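# Press the green lid flat onto the tin

## Task

Push the green lid fully down onto the tin so its whole rim sits level with no raised side, then finish with neither arm in contact with the lid.

## Robot and tools

Robot: two arms, left_arm and right_arm, each with six joints and a two-finger gripper. In every row and every per-joint list, each arm's joints go in this fixed order: waist, shoulder, elbow, wrist pitch, wrist yaw, wrist roll. Stated ranges (rad): waist -2.618 to 3.054, shoulder 0.000 to 3.142, elbow 0.000 to 3.142, wrist pitch -1.571 to 1.571, wrist yaw -1.571 to 1.571, wrist roll -2.094 to 2.094. The true end of each joint may differ from these by up to 0.059 rad either way.

Frame: results give positions in the scene frame, in metres. The origin is at table height, halfway between the nominal arm bases. +z points up, +x points out across the table, and left_arm sits on the +y side. Arm names do not match image left and right. Real bases are offset from nominal, and only a BASES line gives their calibrated spot. Printed hand positions and orientations can be a few centimetres off, more at long reach. end_effector_position is the point between the finger pads, about 1 cm behind the tips. The fingers point along the gripper's +z and open along its y.

Row format: a row for all arms together is 14 numbers, each in [-1, 1]. The first 7 belong to left_arm (six joint displacements, then opening), and the next 7 to right_arm. Joint entries are scaled offsets, not poses. 1.0 equals 2.224 rad for waist, shoulder and elbow, and 8.485 rad for the three wrist joints. They are added to the Joint targets that held when the action or move started, not to the previous row, so sending the same offset twice moves the joint further. Opening is absolute: +1 fully open, -1 closed. To leave an arm where it is, give 0 for its joints and repeat its current opening (0 is itself an opening command).

execute_actions(actions, cameras): actions is a list of actions. Each action is a table of 1 to 15 rows, and each row lasts one control step (1/30 s). If fewer than 15 rows are given, the last one repeats until 15 steps pass, so each action takes 0.5 s. An empty list just reports state and images. If an action would push any joint more than 0.059 rad beyond its stated end, both arms refuse it. A malformed action, or a first action failing that check, voids the whole call. Over-range requests clamp at the real end and may report "joint sent to its limit". Missing that line does not prove there is more travel.

move(target, speed, blend, opening_speed, blocking, cameras): target is one 14-number row or a list of up to 15 rows. Every row's offsets count from the same starting Joint targets, not from the row before. All joints travel together, so the hand follows a curve. Paths last at least 0.5 s, and anything past 10 s stops short. speed is in rad/s for the joint with the farthest to go, from 0.01 to 12.57, default 0.5. It can be one value or one per target. blend, in rad, rounds corners at intermediate targets. opening_speed is per second on the -1..+1 scale, at least 0.2. Moves do not avoid obstacles or the other arm. Faster moves, or targets set deeper past a contact, hit and press harder. The result adds a "move:" line: done, off_target (resting more than 0.035 rad from target), moving, held, or fault, plus limits=held if steps were withheld. Neither done nor off_target tells you whether anything is touched. blocking=false returns after about 0.5 s while the move continues.

wait(seconds 0-10) lets time run with the last commands held. stop brakes a running move and needs some room to do it. zoom_image(camera, region [x0,y0,x1,y1] in pixels, at most 504x504) enlarges part of the latest image from cam_high, cam_left_wrist or cam_right_wrist, each 896x504. finished_scene ends the episode for good.

Result lines: Joint positions and Joint velocities list each arm's six joints in rad and rad/s, then the pad gap in m (0.094 when fully open). Velocities may read "within noise". Joint targets are the base for your next offsets. Tool commands shows the current openings. grip_measured uses the opening scale and may read up to about 2.7 mm wide when empty. "joint command not followed" means the clearance check altered some steps. Joint torques include gravity, have per-arm offset and scale, and are positive toward increasing angle. Joints 1-3 wrap at ±28 N m. Step readings list joint angles at some control steps.

Limits: each joint target can lead its measured angle by at most 0.339 rad (big joints) or 2.2 rad (wrists). Targets that would move the hand more than 200 mm from where it is get scaled back. Large changes may take several actions, and very small ones may not start at all.

Cautions: press the lid gently and evenly. A hard slam or a very hard push lowers the result, and so do drops and sudden stops. Do not let the tin or lid go off the table. Do not let the arms collide or pinch each other's fingers, which can fail the scene. A wrist camera cable resting on the lid counts as touching it. When you are done, lift clear, and to end a push, command the targets back past the measured positions. Motors heat up when holding loads, stretching out or pushing against something they cannot move. MOTOR HOT appears at 75 °C, an arm folds and idles at 90 °C, and it goes limp at 100 °C. Loose objects may occasionally be nudged by outside forces. Thinking time lets the simulation keep running.

Each tool is called after "Request:" in YAML: its name, and indented under it one key for each argument.

## Session

Request:
execute_actions:
  actions: []

Scene clock: 0.00 s.
left_arm: end_effector_position=(+0.3933, +0.3700, +0.1147) grip_measured=+1.000 end_effector_quat_wxyz=(+0.607, -0.110, +0.785, +0.048) | right_arm: end_effector_position=(+0.3619, -0.2191, +0.1631) grip_measured=+1.000 end_effector_quat_wxyz=(+0.625, +0.013, +0.779, -0.051)
Joint positions: left_arm=[0.02 1.553 0.335 0.952 -0.21 -0.118 0.094] | right_arm=[0.131 1.548 0.342 0.986 0.212 -0.018 0.094]
Joint velocities: within noise
Joint torques (N m): no reading
Motor temperatures (°C): left_arm=[30 41 44 38 30 29 32] | right_arm=[32 48 40 42 26 34 29]
Heat: left arm: 44 °C; right arm: 48 °C.
Joint targets: left_arm=[0.020 1.549 0.338 0.942 -0.211 -0.118] | right_arm=[0.131 1.538 0.350 0.992 0.214 -0.018]
Tool commands: left_gripper/opening=+1.0 right_gripper/opening=+1.0

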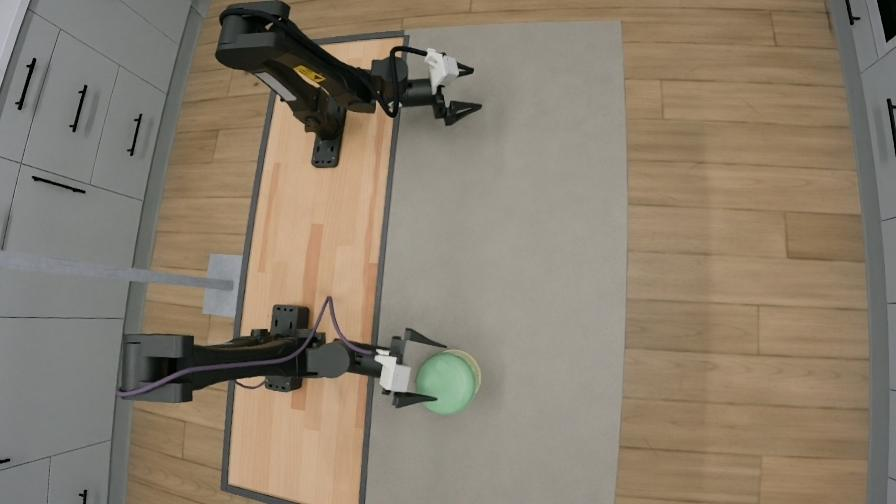

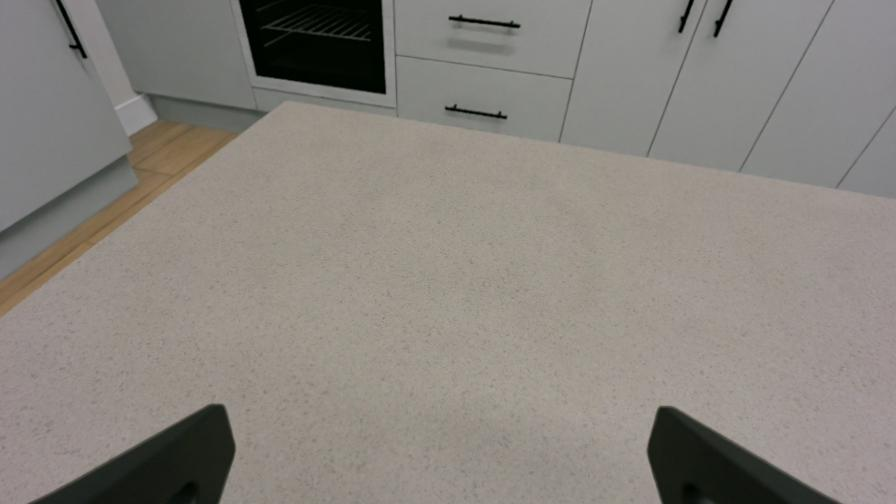

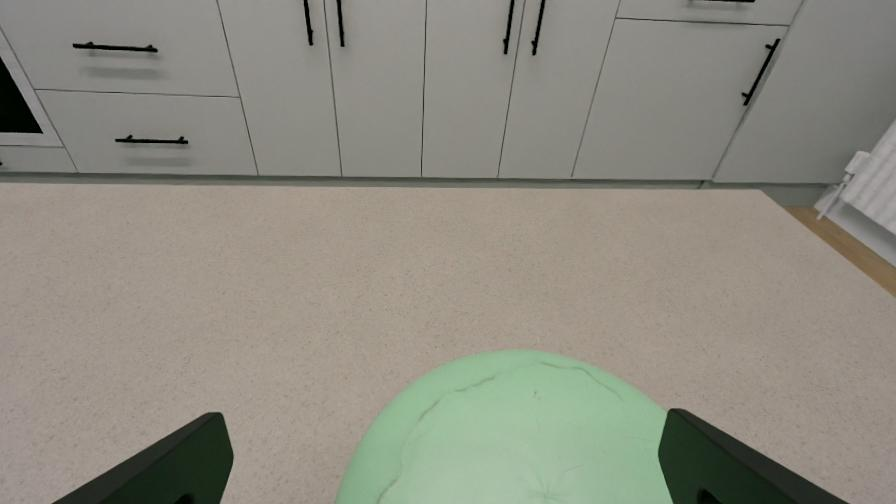

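Request:
zoom_image:
  camera: "cam_high"
  region: [370, 310, 530, 430]

Request:
zoom_image:
  camera: "cam_right_wrist"
  region: [300, 320, 760, 504]

Scaled by 3.150.

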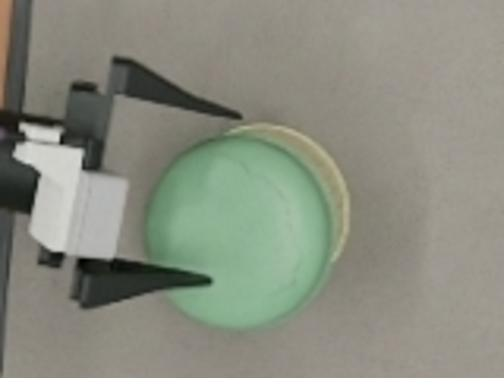

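Scaled by 1.096.

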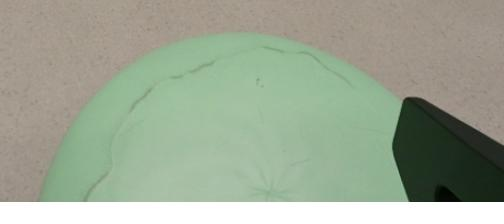

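Request:
move:
  target: [0,0,0,0,0,0,1,-0.08,-0.152,0.247,-0.223,-0.0252,0.002,1]
  speed: 1.2

Scene clock: 6.50 s.
left_arm: end_effector_position=(+0.3933, +0.3700, +0.1147) grip_measured=+1.000 end_effector_quat_wxyz=(+0.607, -0.110, +0.785, +0.048) | right_arm: end_effector_position=(+0.2254, -0.2440, +0.1459) grip_measured=+1.000 end_effector_quat_wxyz=(+0.167, +0.023, +0.986, -0.009)
Joint positions: left_arm=[0.02 1.553 0.335 0.952 -0.21 -0.118 0.094] | right_arm=[-0.041 1.218 0.868 -0.885 0.008 -0.008 0.094]
Joint velocities: within noise
Joint torques (N m): left_arm=[-0.01 -6.53 6.91 1.74 -0.03 0] | right_arm=[-0.43 -5.52 8.09 0.8 -0.07 0.05]
Motor temperatures (°C): left_arm=[30 43 45 39 29 29 32] | right_arm=[32 48 41 43 26 34 29]
Heat: left arm: 45 °C; right arm: 48 °C.
Joint targets: left_arm=[0.020 1.549 0.338 0.942 -0.211 -0.118] | right_arm=[-0.047 1.200 0.899 -0.899 0.000 -0.001]
move: done

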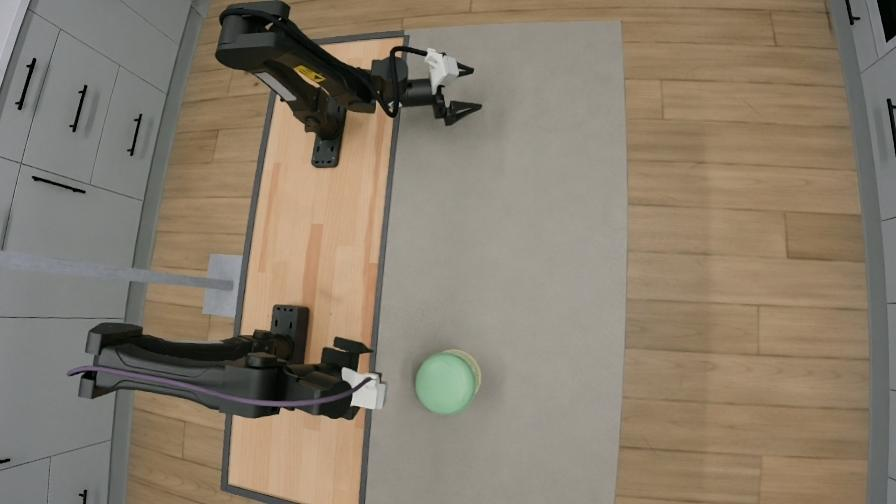

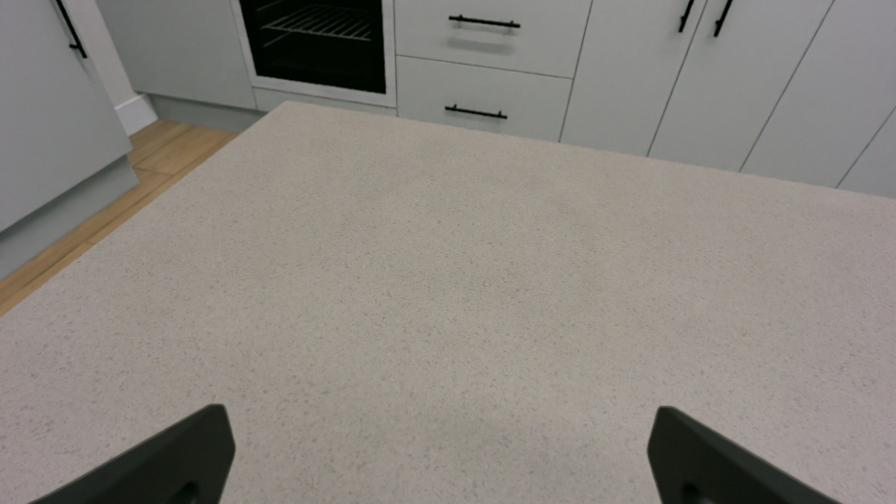

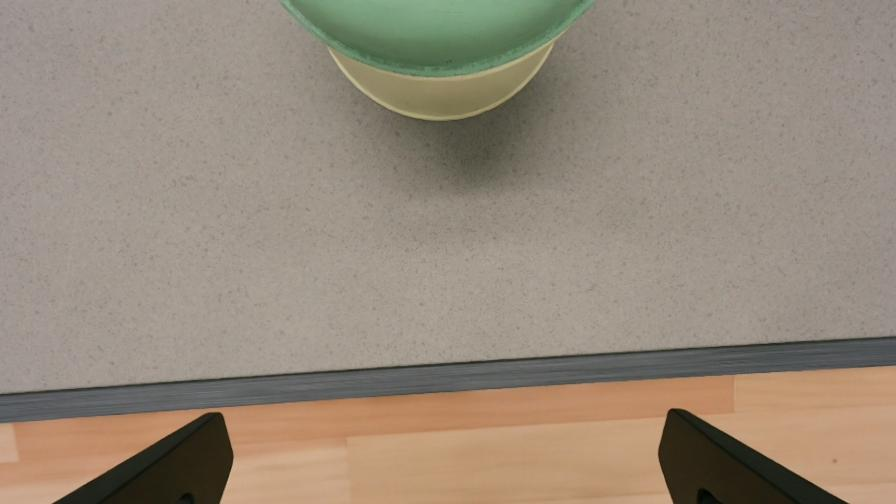

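Request:
move:
  target: [0,0,0,0,0,0,1,0,-0.154,-0.256,0.1095,0,0,1]
  speed: 1.2
  cameras: ["cam_right_wrist"]

Request:
zoom_image:
  camera: "cam_right_wrist"
  region: [200, 150, 700, 504]

Scene clock: 10.97 s.
left_arm: end_effector_position=(+0.3933, +0.3700, +0.1147) grip_measured=+1.000 end_effector_quat_wxyz=(+0.607, -0.110, +0.785, +0.048) | right_arm: end_effector_position=(+0.2705, -0.2464, +0.1646) grip_measured=+1.000 end_effector_quat_wxyz=(+0.498, +0.021, +0.867, -0.019)
Joint positions: left_arm=[0.02 1.553 0.335 0.952 -0.21 -0.118 0.094] | right_arm=[-0.041 0.873 0.34 0.005 0.007 -0.008 0.094]
Joint velocities: within noise
Joint torques (N m): left_arm=[0.01 -6.53 6.93 1.74 -0.03 0] | right_arm=[-0.49 -2.66 5.48 2.24 -0.08 0.06]
Motor temperatures (°C): left_arm=[30 43 45 40 29 29 32] | right_arm=[32 48 42 43 26 34 29]
Heat: left arm: 45 °C; right arm: 48 °C.
Joint targets: left_arm=[0.020 1.549 0.338 0.942 -0.211 -0.118] | right_arm=[-0.047 0.858 0.330 0.030 0.000 -0.001]
move: done
Images, in order (width x height): cam_right_wrist 896x504.

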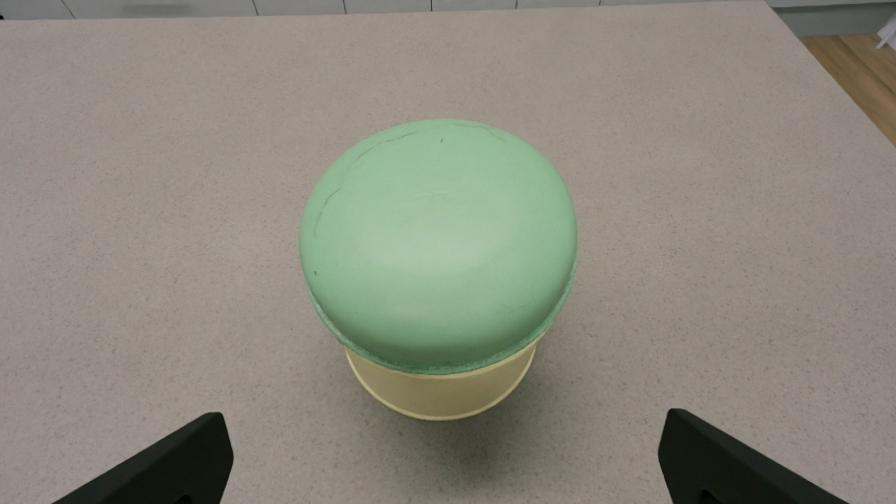

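Scaled by 1.008.

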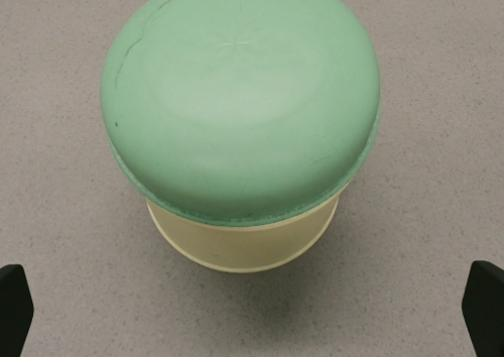

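Request:
move:
  target: [0,0,0,0,0,0,1,0,0.3975,0.689,-0.171,0,0,-1]
  speed: 1.2

Request:
zoom_image:
  camera: "cam_right_wrist"
  region: [200, 0, 700, 504]

Scene clock: 15.30 s.
left_arm: end_effector_position=(+0.3933, +0.3700, +0.1147) grip_measured=+1.000 end_effector_quat_wxyz=(+0.607, -0.110, +0.785, +0.048) | right_arm: end_effector_position=(+0.3295, -0.2495, +0.2641) grip_measured=-0.986 end_effector_quat_wxyz=(+0.131, +0.023, +0.991, -0.008)
Joint positions: left_arm=[0.02 1.553 0.335 0.952 -0.21 -0.118 0.094] | right_arm=[-0.041 1.735 1.832 -1.404 0.007 -0.008 0.001]
Joint velocities: within noise
Joint torques (N m): left_arm=[-0.01 -6.5 6.9 1.74 -0.03 0] | right_arm=[-0.35 -8.39 7.79 0.67 -0.05 0.03]
Motor temperatures (°C): left_arm=[30 44 45 40 29 29 32] | right_arm=[32 48 42 44 26 34 29]
Heat: left arm: 45 °C; right arm: 48 °C.
Joint targets: left_arm=[0.020 1.549 0.338 0.942 -0.211 -0.118] | right_arm=[-0.047 1.742 1.863 -1.421 0.000 -0.002]
move: done

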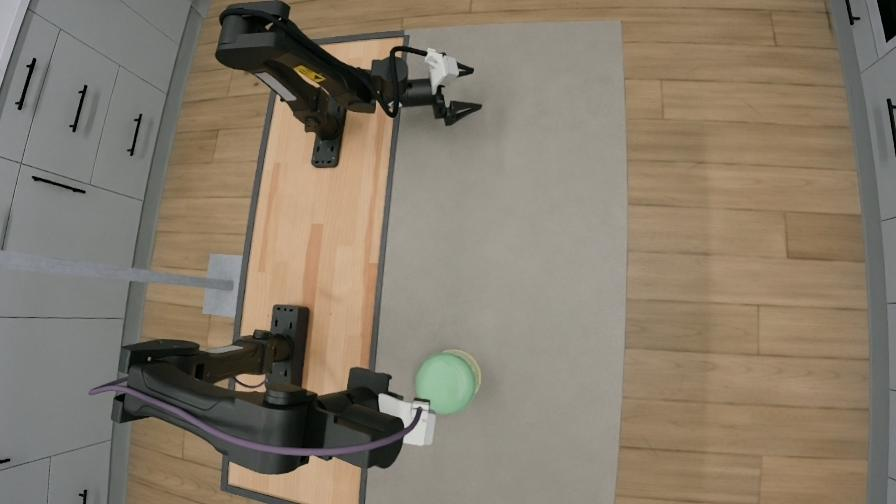

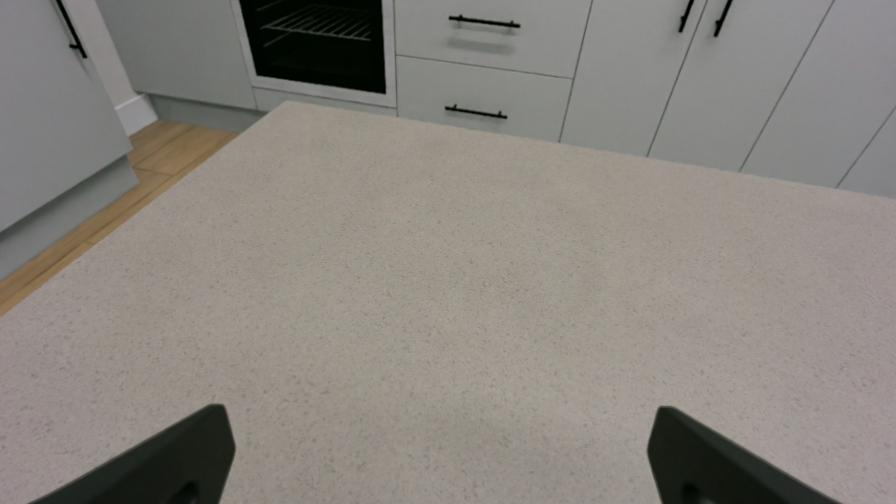

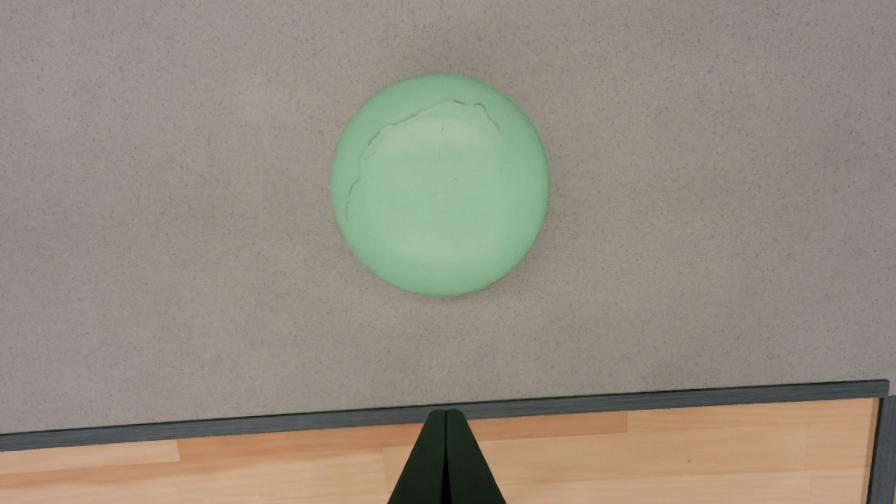

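Scaled by 1.000.

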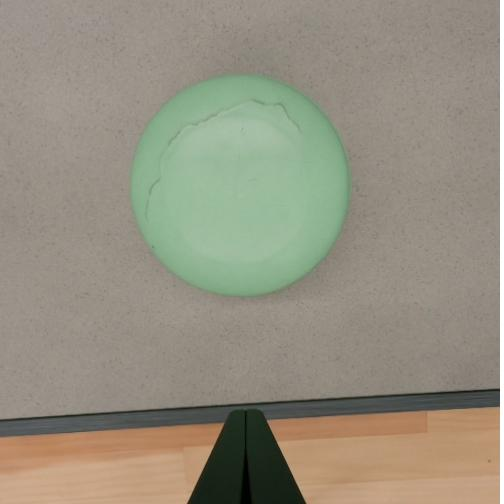

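Request:
move:
  target: [0,0,0,0,0,0,1,0,0.0805,-0.026,0.0279,0,0,-1]
  speed: 0.5

Request:
zoom_image:
  camera: "cam_high"
  region: [370, 310, 530, 460]

Scene clock: 18.27 s.
left_arm: end_effector_position=(+0.3933, +0.3700, +0.1147) grip_measured=+1.000 end_effector_quat_wxyz=(+0.607, -0.110, +0.785, +0.048) | right_arm: end_effector_position=(+0.3893, -0.2526, +0.1996) grip_measured=-0.986 end_effector_quat_wxyz=(+0.130, +0.023, +0.991, -0.008)
Joint positions: left_arm=[0.02 1.553 0.335 0.952 -0.21 -0.118 0.094] | right_arm=[-0.041 1.924 1.811 -1.196 0.007 -0.008 0.001]
Joint velocities: within noise
Joint torques (N m): left_arm=[-0.01 -6.52 6.9 1.75 -0.03 0] | right_arm=[-0.49 -11.78 5.23 0.95 -0.06 0.04]
Motor temperatures (°C): left_arm=[30 44 45 40 29 29 32] | right_arm=[32 49 42 43 26 34 30]
Heat: left arm: 45 °C; right arm: 49 °C.
Joint targets: left_arm=[0.020 1.549 0.338 0.942 -0.211 -0.118] | right_arm=[-0.047 1.921 1.805 -1.185 0.000 -0.002]
move: done

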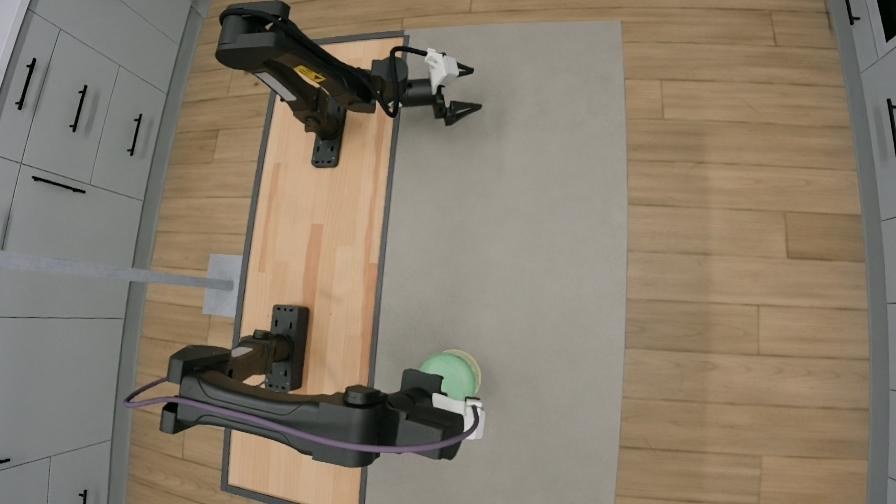

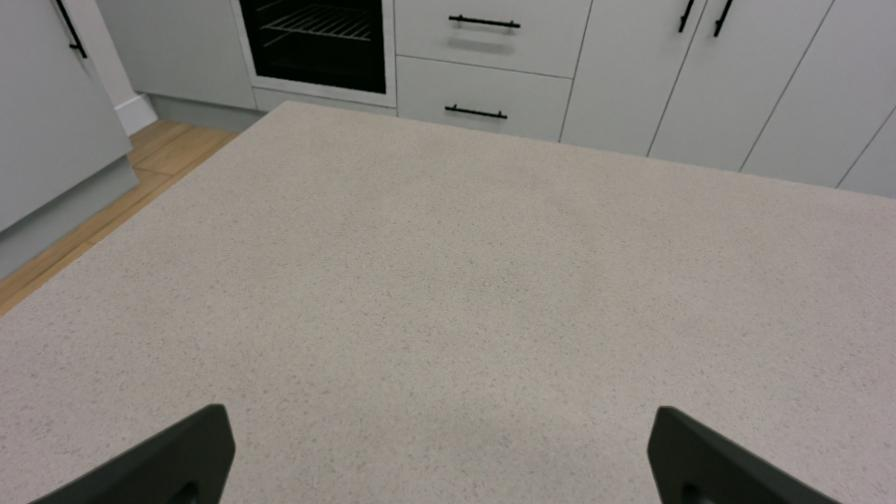

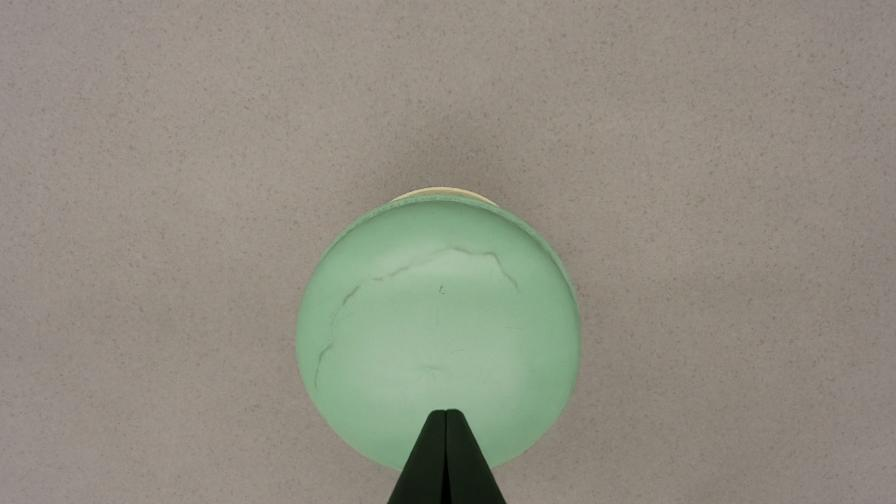

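Scaled by 3.150.

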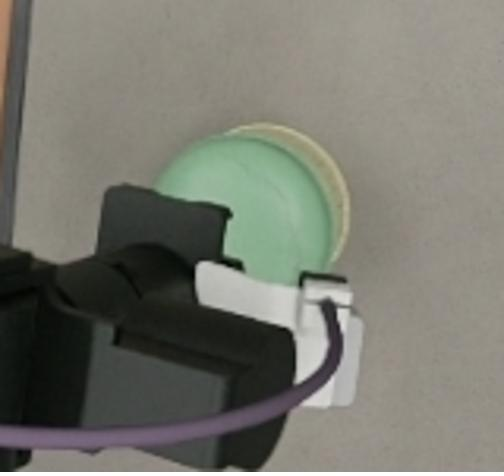

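Request:
move:
  target: [0,0,0,0,0,0,1,0.003,0.0745,0.0632,-0.0087,0,0,-1]
  speed: 0.3

Scene clock: 21.30 s.
left_arm: end_effector_position=(+0.3933, +0.3700, +0.1147) grip_measured=+1.000 end_effector_quat_wxyz=(+0.607, -0.110, +0.785, +0.048) | right_arm: end_effector_position=(+0.4036, -0.2534, +0.1634) grip_measured=-0.986 end_effector_quat_wxyz=(+0.080, +0.023, +0.996, -0.006)
Joint positions: left_arm=[0.02 1.553 0.335 0.952 -0.21 -0.118 0.094] | right_arm=[-0.041 2.08 1.911 -1.241 0.007 -0.008 0.001]
Joint velocities: within noise
Joint torques (N m): left_arm=[0.01 -6.53 6.93 1.75 -0.03 0] | right_arm=[0.12 -12.33 8.24 0.42 -0.07 0.05]
Motor temperatures (°C): left_arm=[30 44 45 40 29 29 32] | right_arm=[32 50 42 43 26 34 30]
Heat: left arm: 45 °C; right arm: 50 °C.
Joint targets: left_arm=[0.020 1.549 0.338 0.942 -0.211 -0.118] | right_arm=[-0.040 2.087 1.945 -1.259 0.000 -0.002]
move: done

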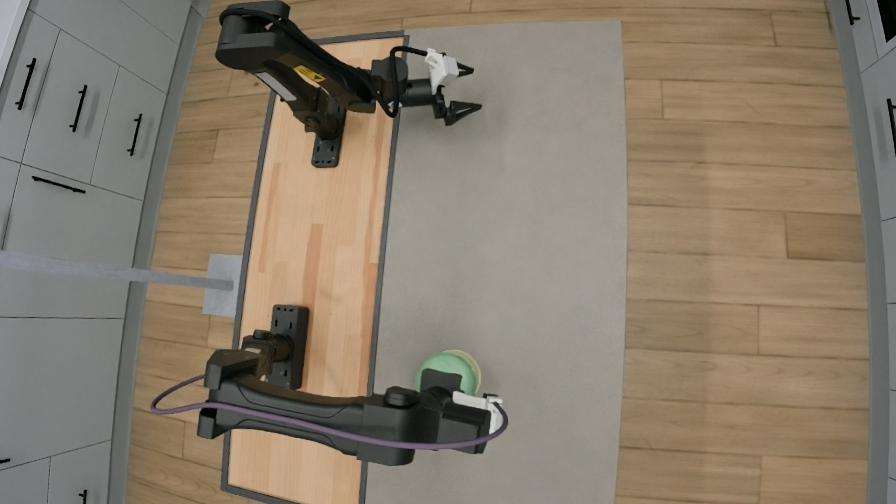

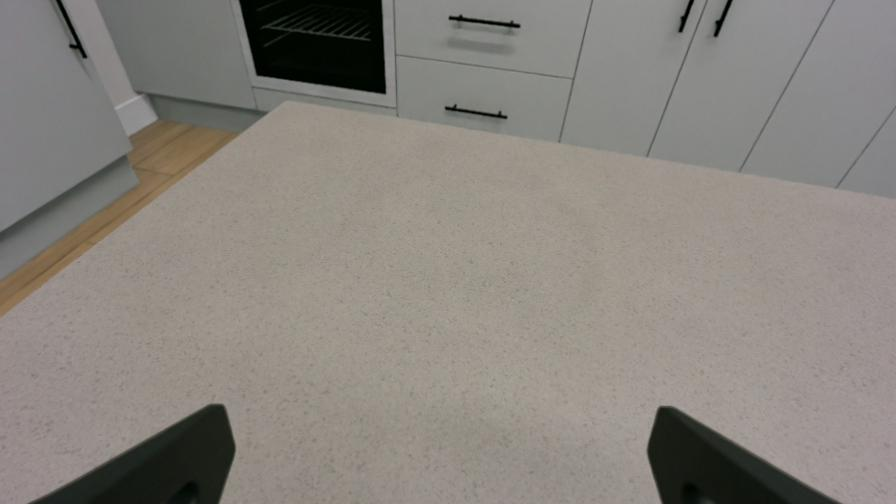

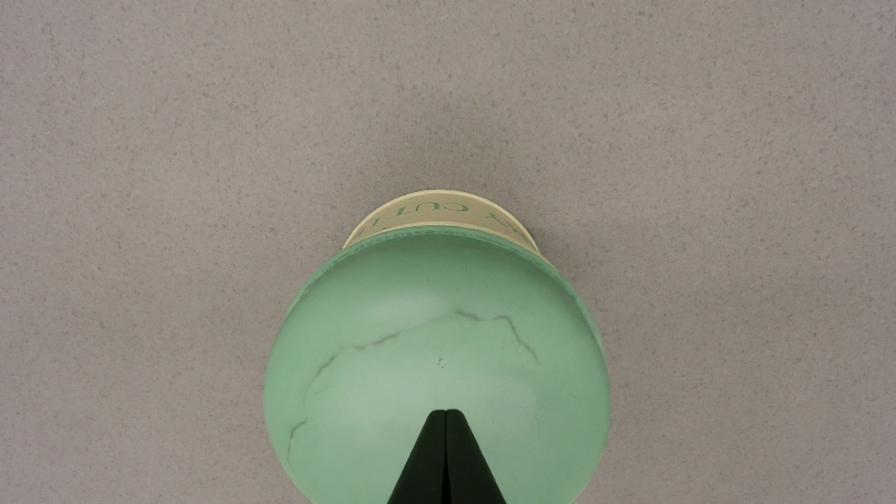

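Request:
zoom_image:
  camera: "cam_right_wrist"
  region: [250, 170, 630, 400]

Scaled by 1.326.

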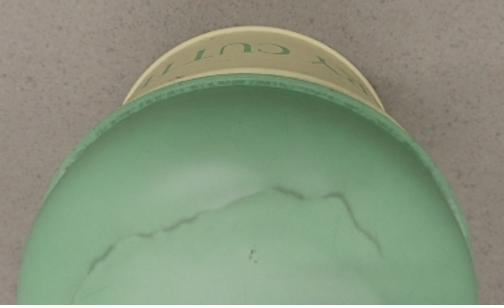

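Request:
move:
  target: [0,0,0,0,0,0,1,0.0045,0.0384,0.0117,-0.0047,0,0,-1]
  speed: 0.06
  cameras: ["cam_right_wrist"]

Scene clock: 24.50 s.
left_arm: end_effector_position=(+0.3933, +0.3700, +0.1147) grip_measured=+1.000 end_effector_quat_wxyz=(+0.607, -0.110, +0.785, +0.048) | right_arm: end_effector_position=(+0.4000, -0.2514, +0.1361) grip_measured=-0.986 end_effector_quat_wxyz=(+0.034, +0.020, +0.999, -0.005)
Joint positions: left_arm=[0.02 1.553 0.335 0.952 -0.21 -0.118 0.094] | right_arm=[-0.037 2.162 1.94 -1.28 0.007 -0.008 0.001]
Joint velocities: within noise
Joint torques (N m): left_arm=[0.01 -6.52 6.93 1.74 -0.03 0] | right_arm=[0.44 -12.62 7.87 0.24 -0.06 0.06]
Motor temperatures (°C): left_arm=[30 44 45 40 29 29 32] | right_arm=[32 51 42 43 26 34 30]
Heat: left arm: 45 °C; right arm: 51 °C.
Joint targets: left_arm=[0.020 1.549 0.338 0.942 -0.211 -0.118] | right_arm=[-0.030 2.172 1.971 -1.299 0.000 -0.002]
move: done
Images, in order (width x height): cam_right_wrist 896x504.

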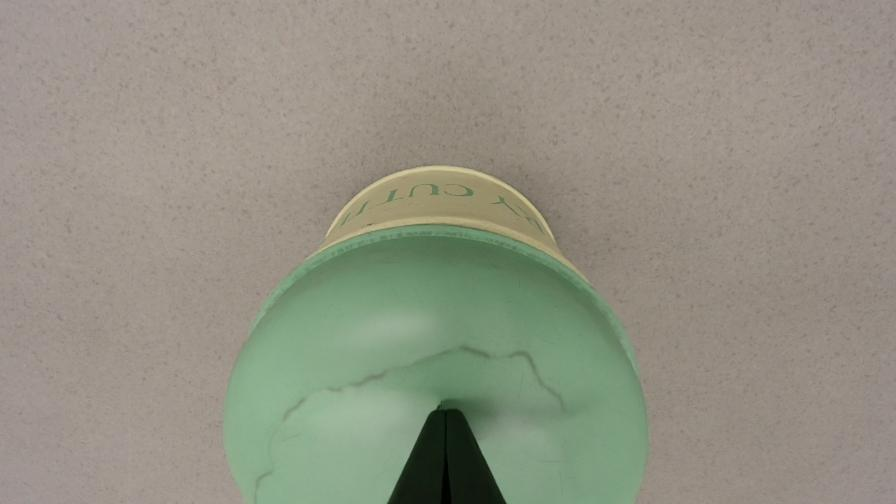

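Request:
zoom_image:
  camera: "cam_right_wrist"
  region: [210, 150, 660, 430]

Scaled by 1.120.

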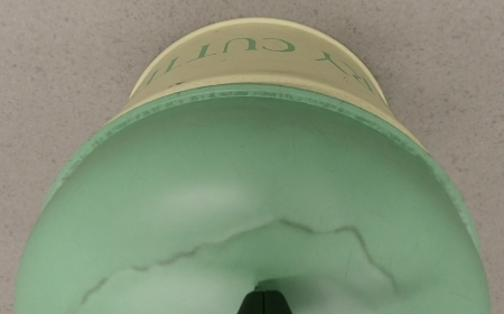

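Request:
move:
  target: [0,0,0,0,0,0,1,0.0,-0.0078,-0.048,0.0105,0,0,-1]
  speed: 0.06
  cameras: ["cam_right_wrist", "cam_high"]

Scene clock: 27.90 s.
left_arm: end_effector_position=(+0.3933, +0.3700, +0.1147) grip_measured=+1.000 end_effector_quat_wxyz=(+0.607, -0.110, +0.785, +0.048) | right_arm: end_effector_position=(+0.4018, -0.2524, +0.1285) grip_measured=-0.986 end_effector_quat_wxyz=(+0.042, +0.021, +0.999, -0.007)
Joint positions: left_arm=[0.02 1.553 0.335 0.952 -0.21 -0.118 0.094] | right_arm=[-0.037 2.153 1.894 -1.228 0.012 -0.008 0.001]
Joint velocities: within noise
Joint torques (N m): left_arm=[-0.01 -6.53 6.91 1.75 -0.03 -0.01] | right_arm=[0.58 -13.26 3.29 0.7 -0.11 0.05]
Motor temperatures (°C): left_arm=[30 45 45 40 29 29 32] | right_arm=[32 52 42 42 26 34 30]
Heat: left arm: 45 °C; right arm: 52 °C.
Joint targets: left_arm=[0.020 1.549 0.338 0.942 -0.211 -0.118] | right_arm=[-0.030 2.155 1.865 -1.209 0.000 -0.002]
move: done
Images, in order (width x height): cam_high 896x504, cam_right_wrist 896x504.

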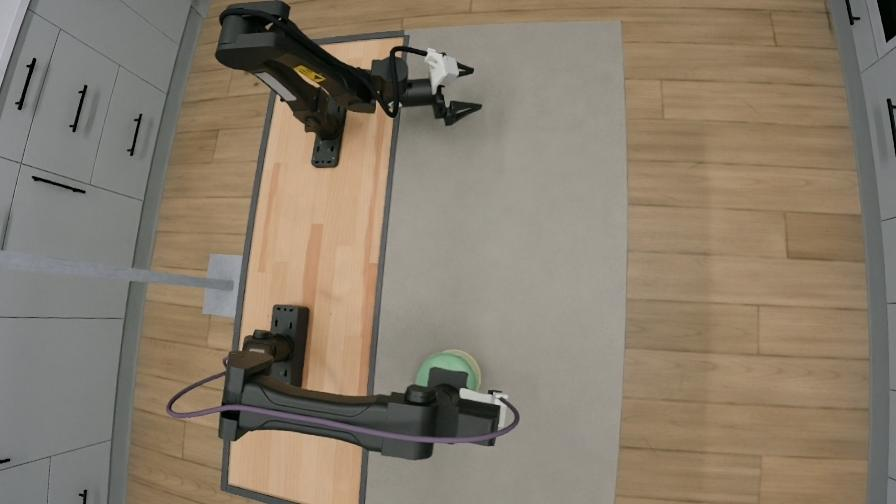

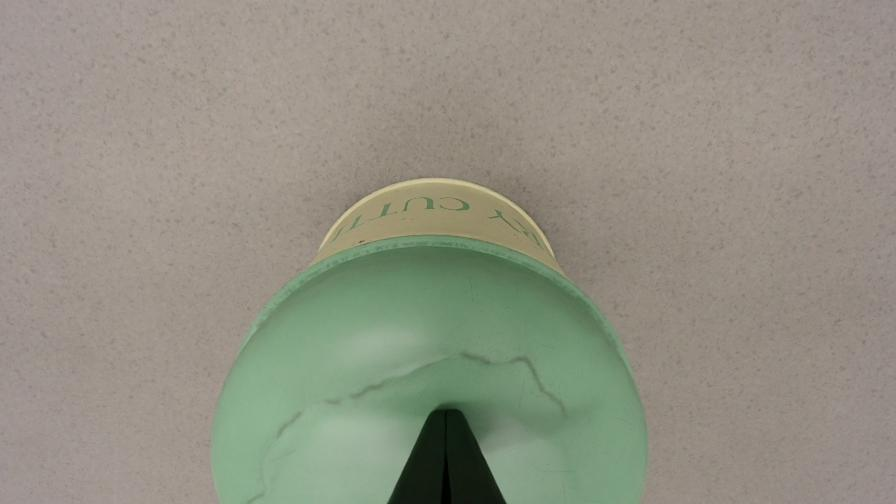

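Request:
move:
  target: [0,0,0,0,0,0,1,0.0,0.002,-0.0236,0.0066,0,0,-1]
  speed: 0.06
  cameras: ["cam_right_wrist"]

Scene clock: 30.20 s.
left_arm: end_effector_position=(+0.3933, +0.3700, +0.1147) grip_measured=+1.000 end_effector_quat_wxyz=(+0.607, -0.110, +0.785, +0.048) | right_arm: end_effector_position=(+0.4008, -0.2530, +0.1264) grip_measured=-0.986 end_effector_quat_wxyz=(+0.050, +0.021, +0.998, -0.009)
Joint positions: left_arm=[0.02 1.553 0.335 0.952 -0.21 -0.118 0.094] | right_arm=[-0.037 2.13 1.85 -1.189 0.016 -0.008 0.001]
Joint velocities: within noise
Joint torques (N m): left_arm=[-0.01 -6.53 6.93 1.75 -0.03 0] | right_arm=[0.49 -10.71 2.55 0.94 -0.14 0.06]
Motor temperatures (°C): left_arm=[30 45 45 40 29 29 32] | right_arm=[32 52 42 42 26 33 30]
Heat: left arm: 45 °C; right arm: 52 °C.
Joint targets: left_arm=[0.020 1.549 0.338 0.942 -0.211 -0.118] | right_arm=[-0.030 2.159 1.812 -1.153 0.000 -0.002]
move: off_target (right_arm); right_arm: the elbow is farthest, 0.037 rad from its target
Images, in order (width x height): cam_right_wrist 896x504.

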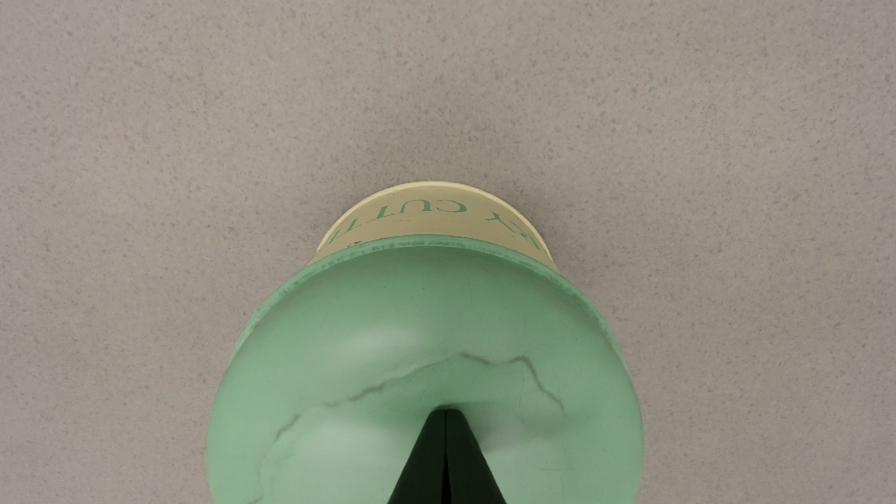

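Request:
move:
  target: [0,0,0,0,0,0,1,0.0,0.0037,-0.0212,0.0065,0,0,-1]
  speed: 0.06
  cameras: ["cam_right_wrist"]

Scene clock: 31.80 s.
left_arm: end_effector_position=(+0.3933, +0.3700, +0.1147) grip_measured=+1.000 end_effector_quat_wxyz=(+0.607, -0.110, +0.785, +0.048) | right_arm: end_effector_position=(+0.4006, -0.2530, +0.1259) grip_measured=-0.986 end_effector_quat_wxyz=(+0.060, +0.021, +0.998, -0.010)
Joint positions: left_arm=[0.02 1.553 0.335 0.952 -0.21 -0.118 0.094] | right_arm=[-0.037 2.109 1.812 -1.153 0.016 -0.008 0.001]
Joint velocities: within noise
Joint torques (N m): left_arm=[0.01 -6.52 6.91 1.75 -0.03 -0.01] | right_arm=[0.5 -7.66 2.06 1.2 -0.15 0.06]
Motor temperatures (°C): left_arm=[30 45 45 40 29 29 32] | right_arm=[32 52 42 42 26 33 30]
Heat: left arm: 45 °C; right arm: 52 °C.
Joint targets: left_arm=[0.020 1.549 0.338 0.942 -0.211 -0.118] | right_arm=[-0.030 2.167 1.765 -1.098 0.000 -0.002]
move: off_target (right_arm); right_arm: the shoulder is farthest, 0.058 rad from its target
Images, in order (width x height): cam_right_wrist 896x504.

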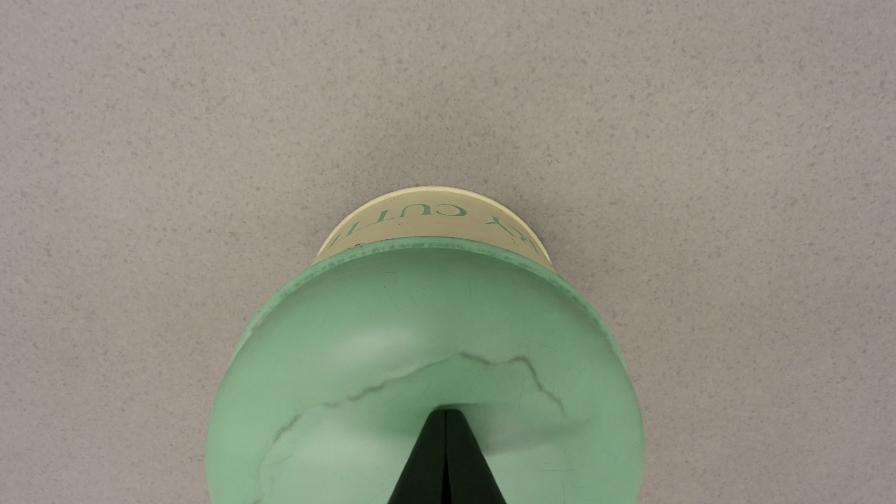

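Request:
move:
  target: [0,0,0,0,0,0,1,0.0,0.0128,-0.0346,0.0124,0,0,-1]
  speed: 0.1
  cameras: ["cam_right_wrist"]

Scene clock: 34.07 s.
left_arm: end_effector_position=(+0.3933, +0.3700, +0.1147) grip_measured=+1.000 end_effector_quat_wxyz=(+0.607, -0.110, +0.785, +0.048) | right_arm: end_effector_position=(+0.4007, -0.2530, +0.1247) grip_measured=-0.986 end_effector_quat_wxyz=(+0.076, +0.021, +0.997, -0.010)
Joint positions: left_arm=[0.02 1.553 0.335 0.952 -0.21 -0.118 0.094] | right_arm=[-0.037 2.077 1.754 -1.095 0.016 -0.008 0.001]
Joint velocities: within noise
Joint torques (N m): left_arm=[0.01 -6.52 6.91 1.75 -0.03 0] | right_arm=[0.54 -1.88 0.66 1.82 -0.16 0.05]
Motor temperatures (°C): left_arm=[30 45 45 40 29 29 32] | right_arm=[32 52 41 42 26 33 30]
Heat: left arm: 45 °C; right arm: 52 °C.
Joint targets: left_arm=[0.020 1.549 0.338 0.942 -0.211 -0.118] | right_arm=[-0.030 2.196 1.688 -0.993 0.000 -0.002]
move: off_target (right_arm); right_arm: the shoulder is farthest, 0.119 rad from its target
Images, in order (width x height): cam_right_wrist 896x504.

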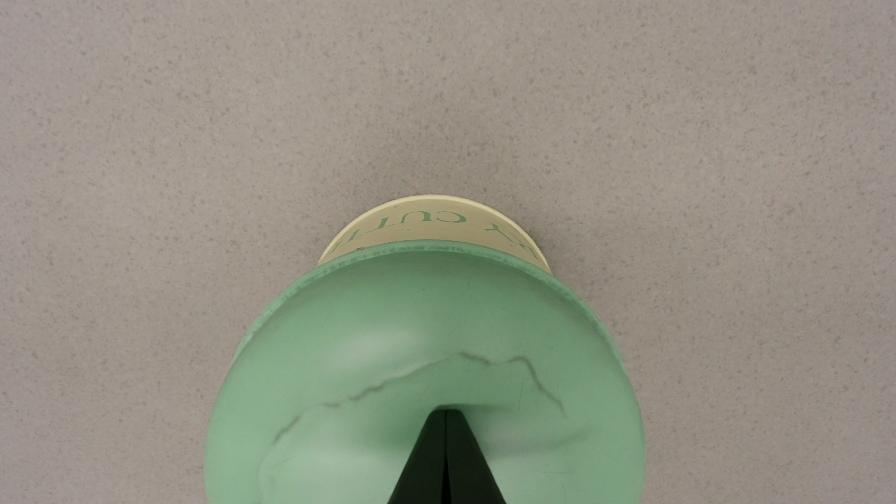

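Request:
move:
  target:
    - [0,0,0,0,0,0,1,0,-0.1237,0.0526,-0.0226,0,0,-1]
    - [0,0,0,0,0,0,1,0,-0.6016,-0.6106,0.1206,0,0,-1]
  speed: [0.4, 1.2]
  cameras: ["cam_right_wrist", "cam_high"]

Request:
zoom_image:
  camera: "cam_right_wrist"
  region: [280, 100, 600, 440]

Request:
zoom_image:
  camera: "cam_high"
  region: [370, 310, 530, 430]

Scene clock: 38.10 s.
left_arm: end_effector_position=(+0.3933, +0.3700, +0.1147) grip_measured=+1.000 end_effector_quat_wxyz=(+0.607, -0.110, +0.785, +0.048) | right_arm: end_effector_position=(+0.2701, -0.2450, +0.1635) grip_measured=-0.986 end_effector_quat_wxyz=(+0.497, +0.019, +0.867, -0.017)
Joint positions: left_arm=[0.02 1.553 0.335 0.952 -0.21 -0.118 0.094] | right_arm=[-0.037 0.873 0.338 0.005 0.007 -0.008 0.001]
Joint velocities: within noise
Joint torques (N m): left_arm=[0.01 -6.5 6.9 1.74 -0.03 0] | right_arm=[0.53 -2.65 5.67 2.27 -0.05 0.06]
Motor temperatures (°C): left_arm=[29 45 45 40 29 28 32] | right_arm=[32 52 41 42 26 33 30]
Heat: left arm: 45 °C; right arm: 52 °C.
Joint targets: left_arm=[0.020 1.549 0.338 0.942 -0.211 -0.118] | right_arm=[-0.030 0.858 0.330 0.030 0.000 -0.002]
move: done
Images, in order (width x height): cam_high 896x504, cam_right_wrist 896x504.

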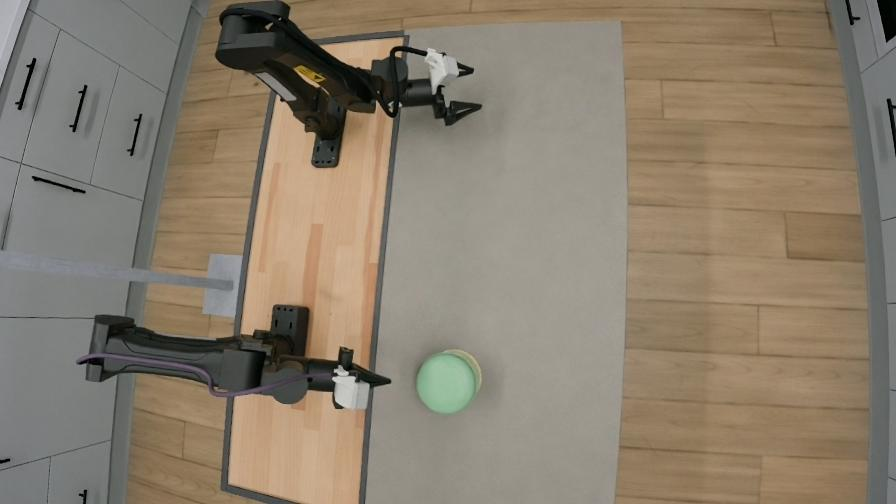

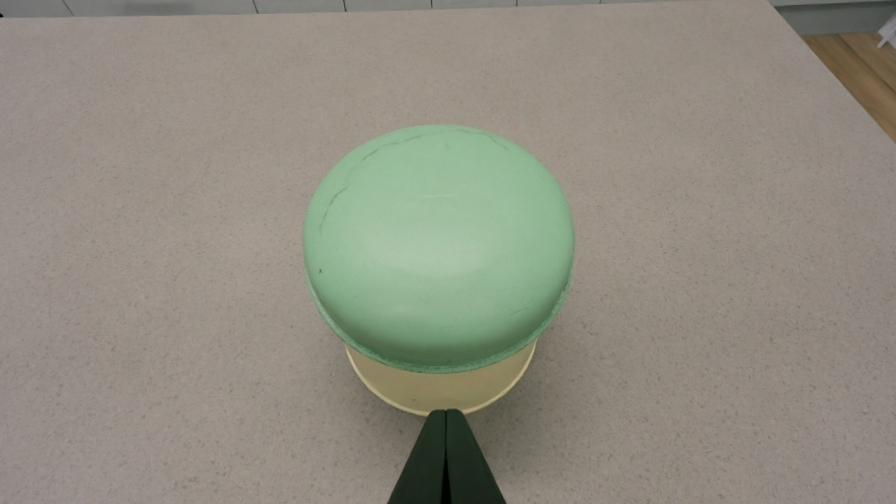

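Scaled by 1.482.

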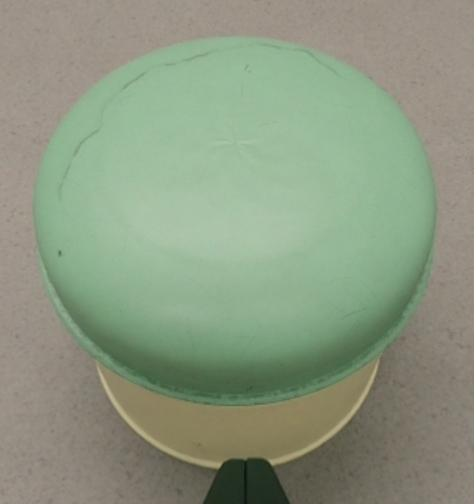

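Scaled by 3.150.

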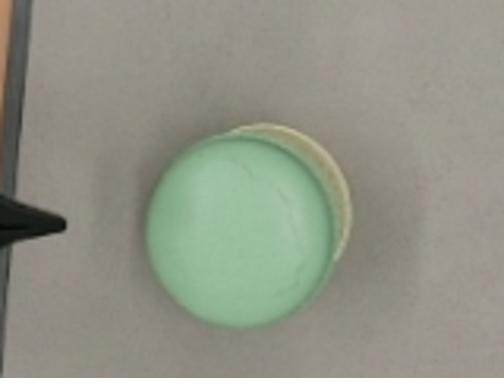

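Request:
move:
  target: [-0.448,0.153,0.151,0.0146,0.0249,0.0139,1,0,0,0,0,0,0,-1]
  speed: 1.0
  cameras: ["cam_left_wrist", "cam_high"]

Scene clock: 42.60 s.
left_arm: end_effector_position=(+0.2641, -0.0750, +0.1305) grip_measured=+1.000 end_effector_quat_wxyz=(+0.571, +0.359, +0.669, -0.312) | right_arm: end_effector_position=(+0.2703, -0.2450, +0.1637) grip_measured=-0.986 end_effector_quat_wxyz=(+0.498, +0.019, +0.867, -0.017)
Joint positions: left_arm=[-0.982 1.864 0.652 1.058 -0.007 -0.009 0.094] | right_arm=[-0.037 0.873 0.338 0.006 0.007 -0.008 0.001]
Joint velocities: within noise
Joint torques (N m): left_arm=[0.49 -7.49 8.83 1.94 0.09 0.08] | right_arm=[0.54 -2.65 5.76 2.24 -0.06 0.06]
Motor temperatures (°C): left_arm=[29 45 46 41 29 28 32] | right_arm=[32 50 41 43 26 33 30]
Heat: left arm: 46 °C; right arm: 50 °C.
Joint targets: left_arm=[-0.976 1.890 0.674 1.066 0.001 0.000] | right_arm=[-0.030 0.858 0.330 0.030 0.000 -0.002]
move: done
Images, in order (width x height): cam_high 896x504, cam_left_wrist 896x504.

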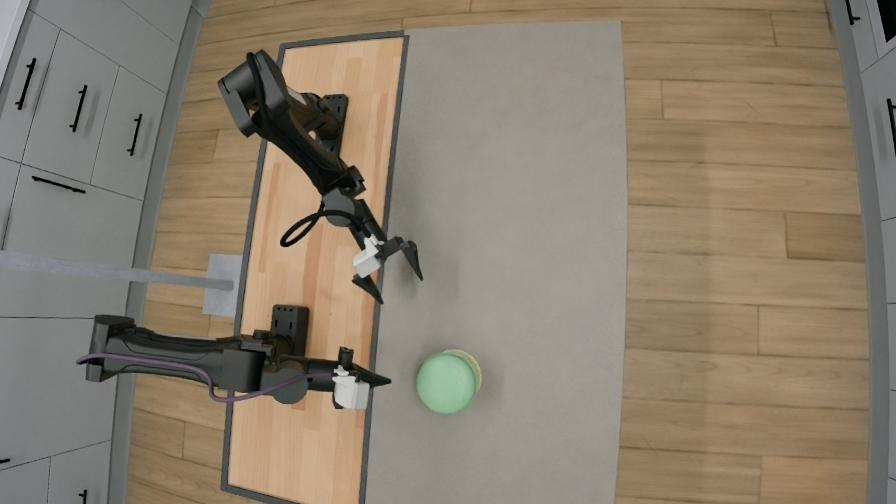

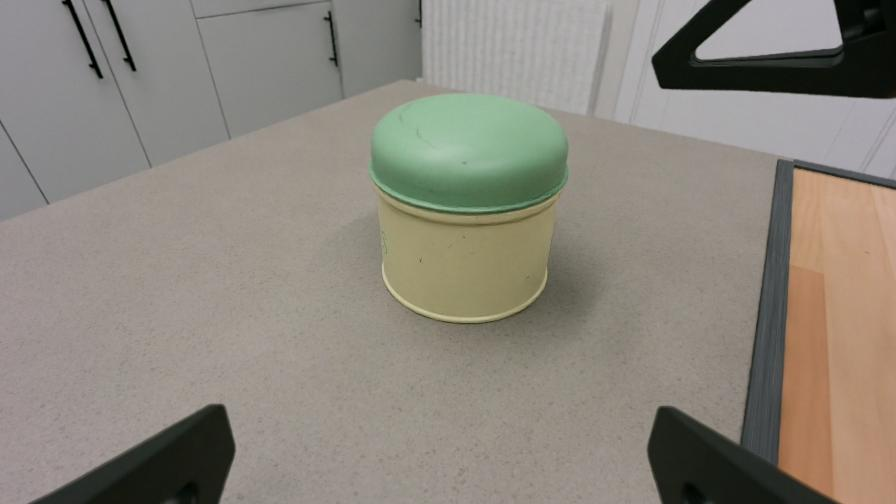

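Request:
zoom_image:
  camera: "cam_left_wrist"
  region: [350, 80, 590, 220]

Scaled by 2.100.

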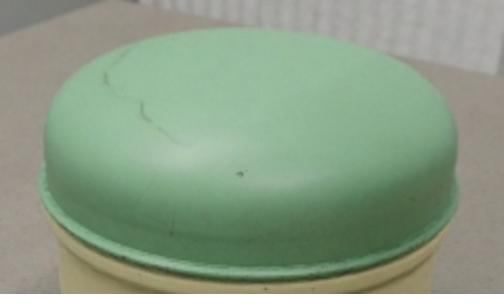

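Request:
zoom_image:
  camera: "cam_left_wrist"
  region: [362, 160, 472, 225]

Request:
zoom_image:
  camera: "cam_left_wrist"
  region: [465, 160, 575, 225]

Scaled by 4.582.

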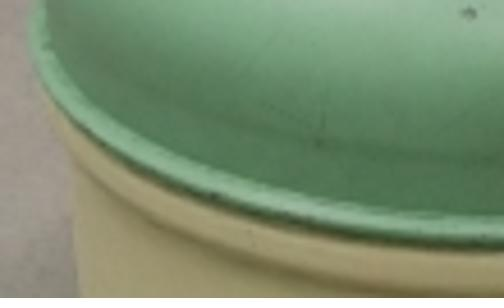

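Scaled by 4.582.

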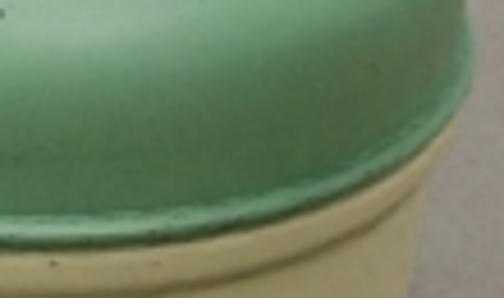

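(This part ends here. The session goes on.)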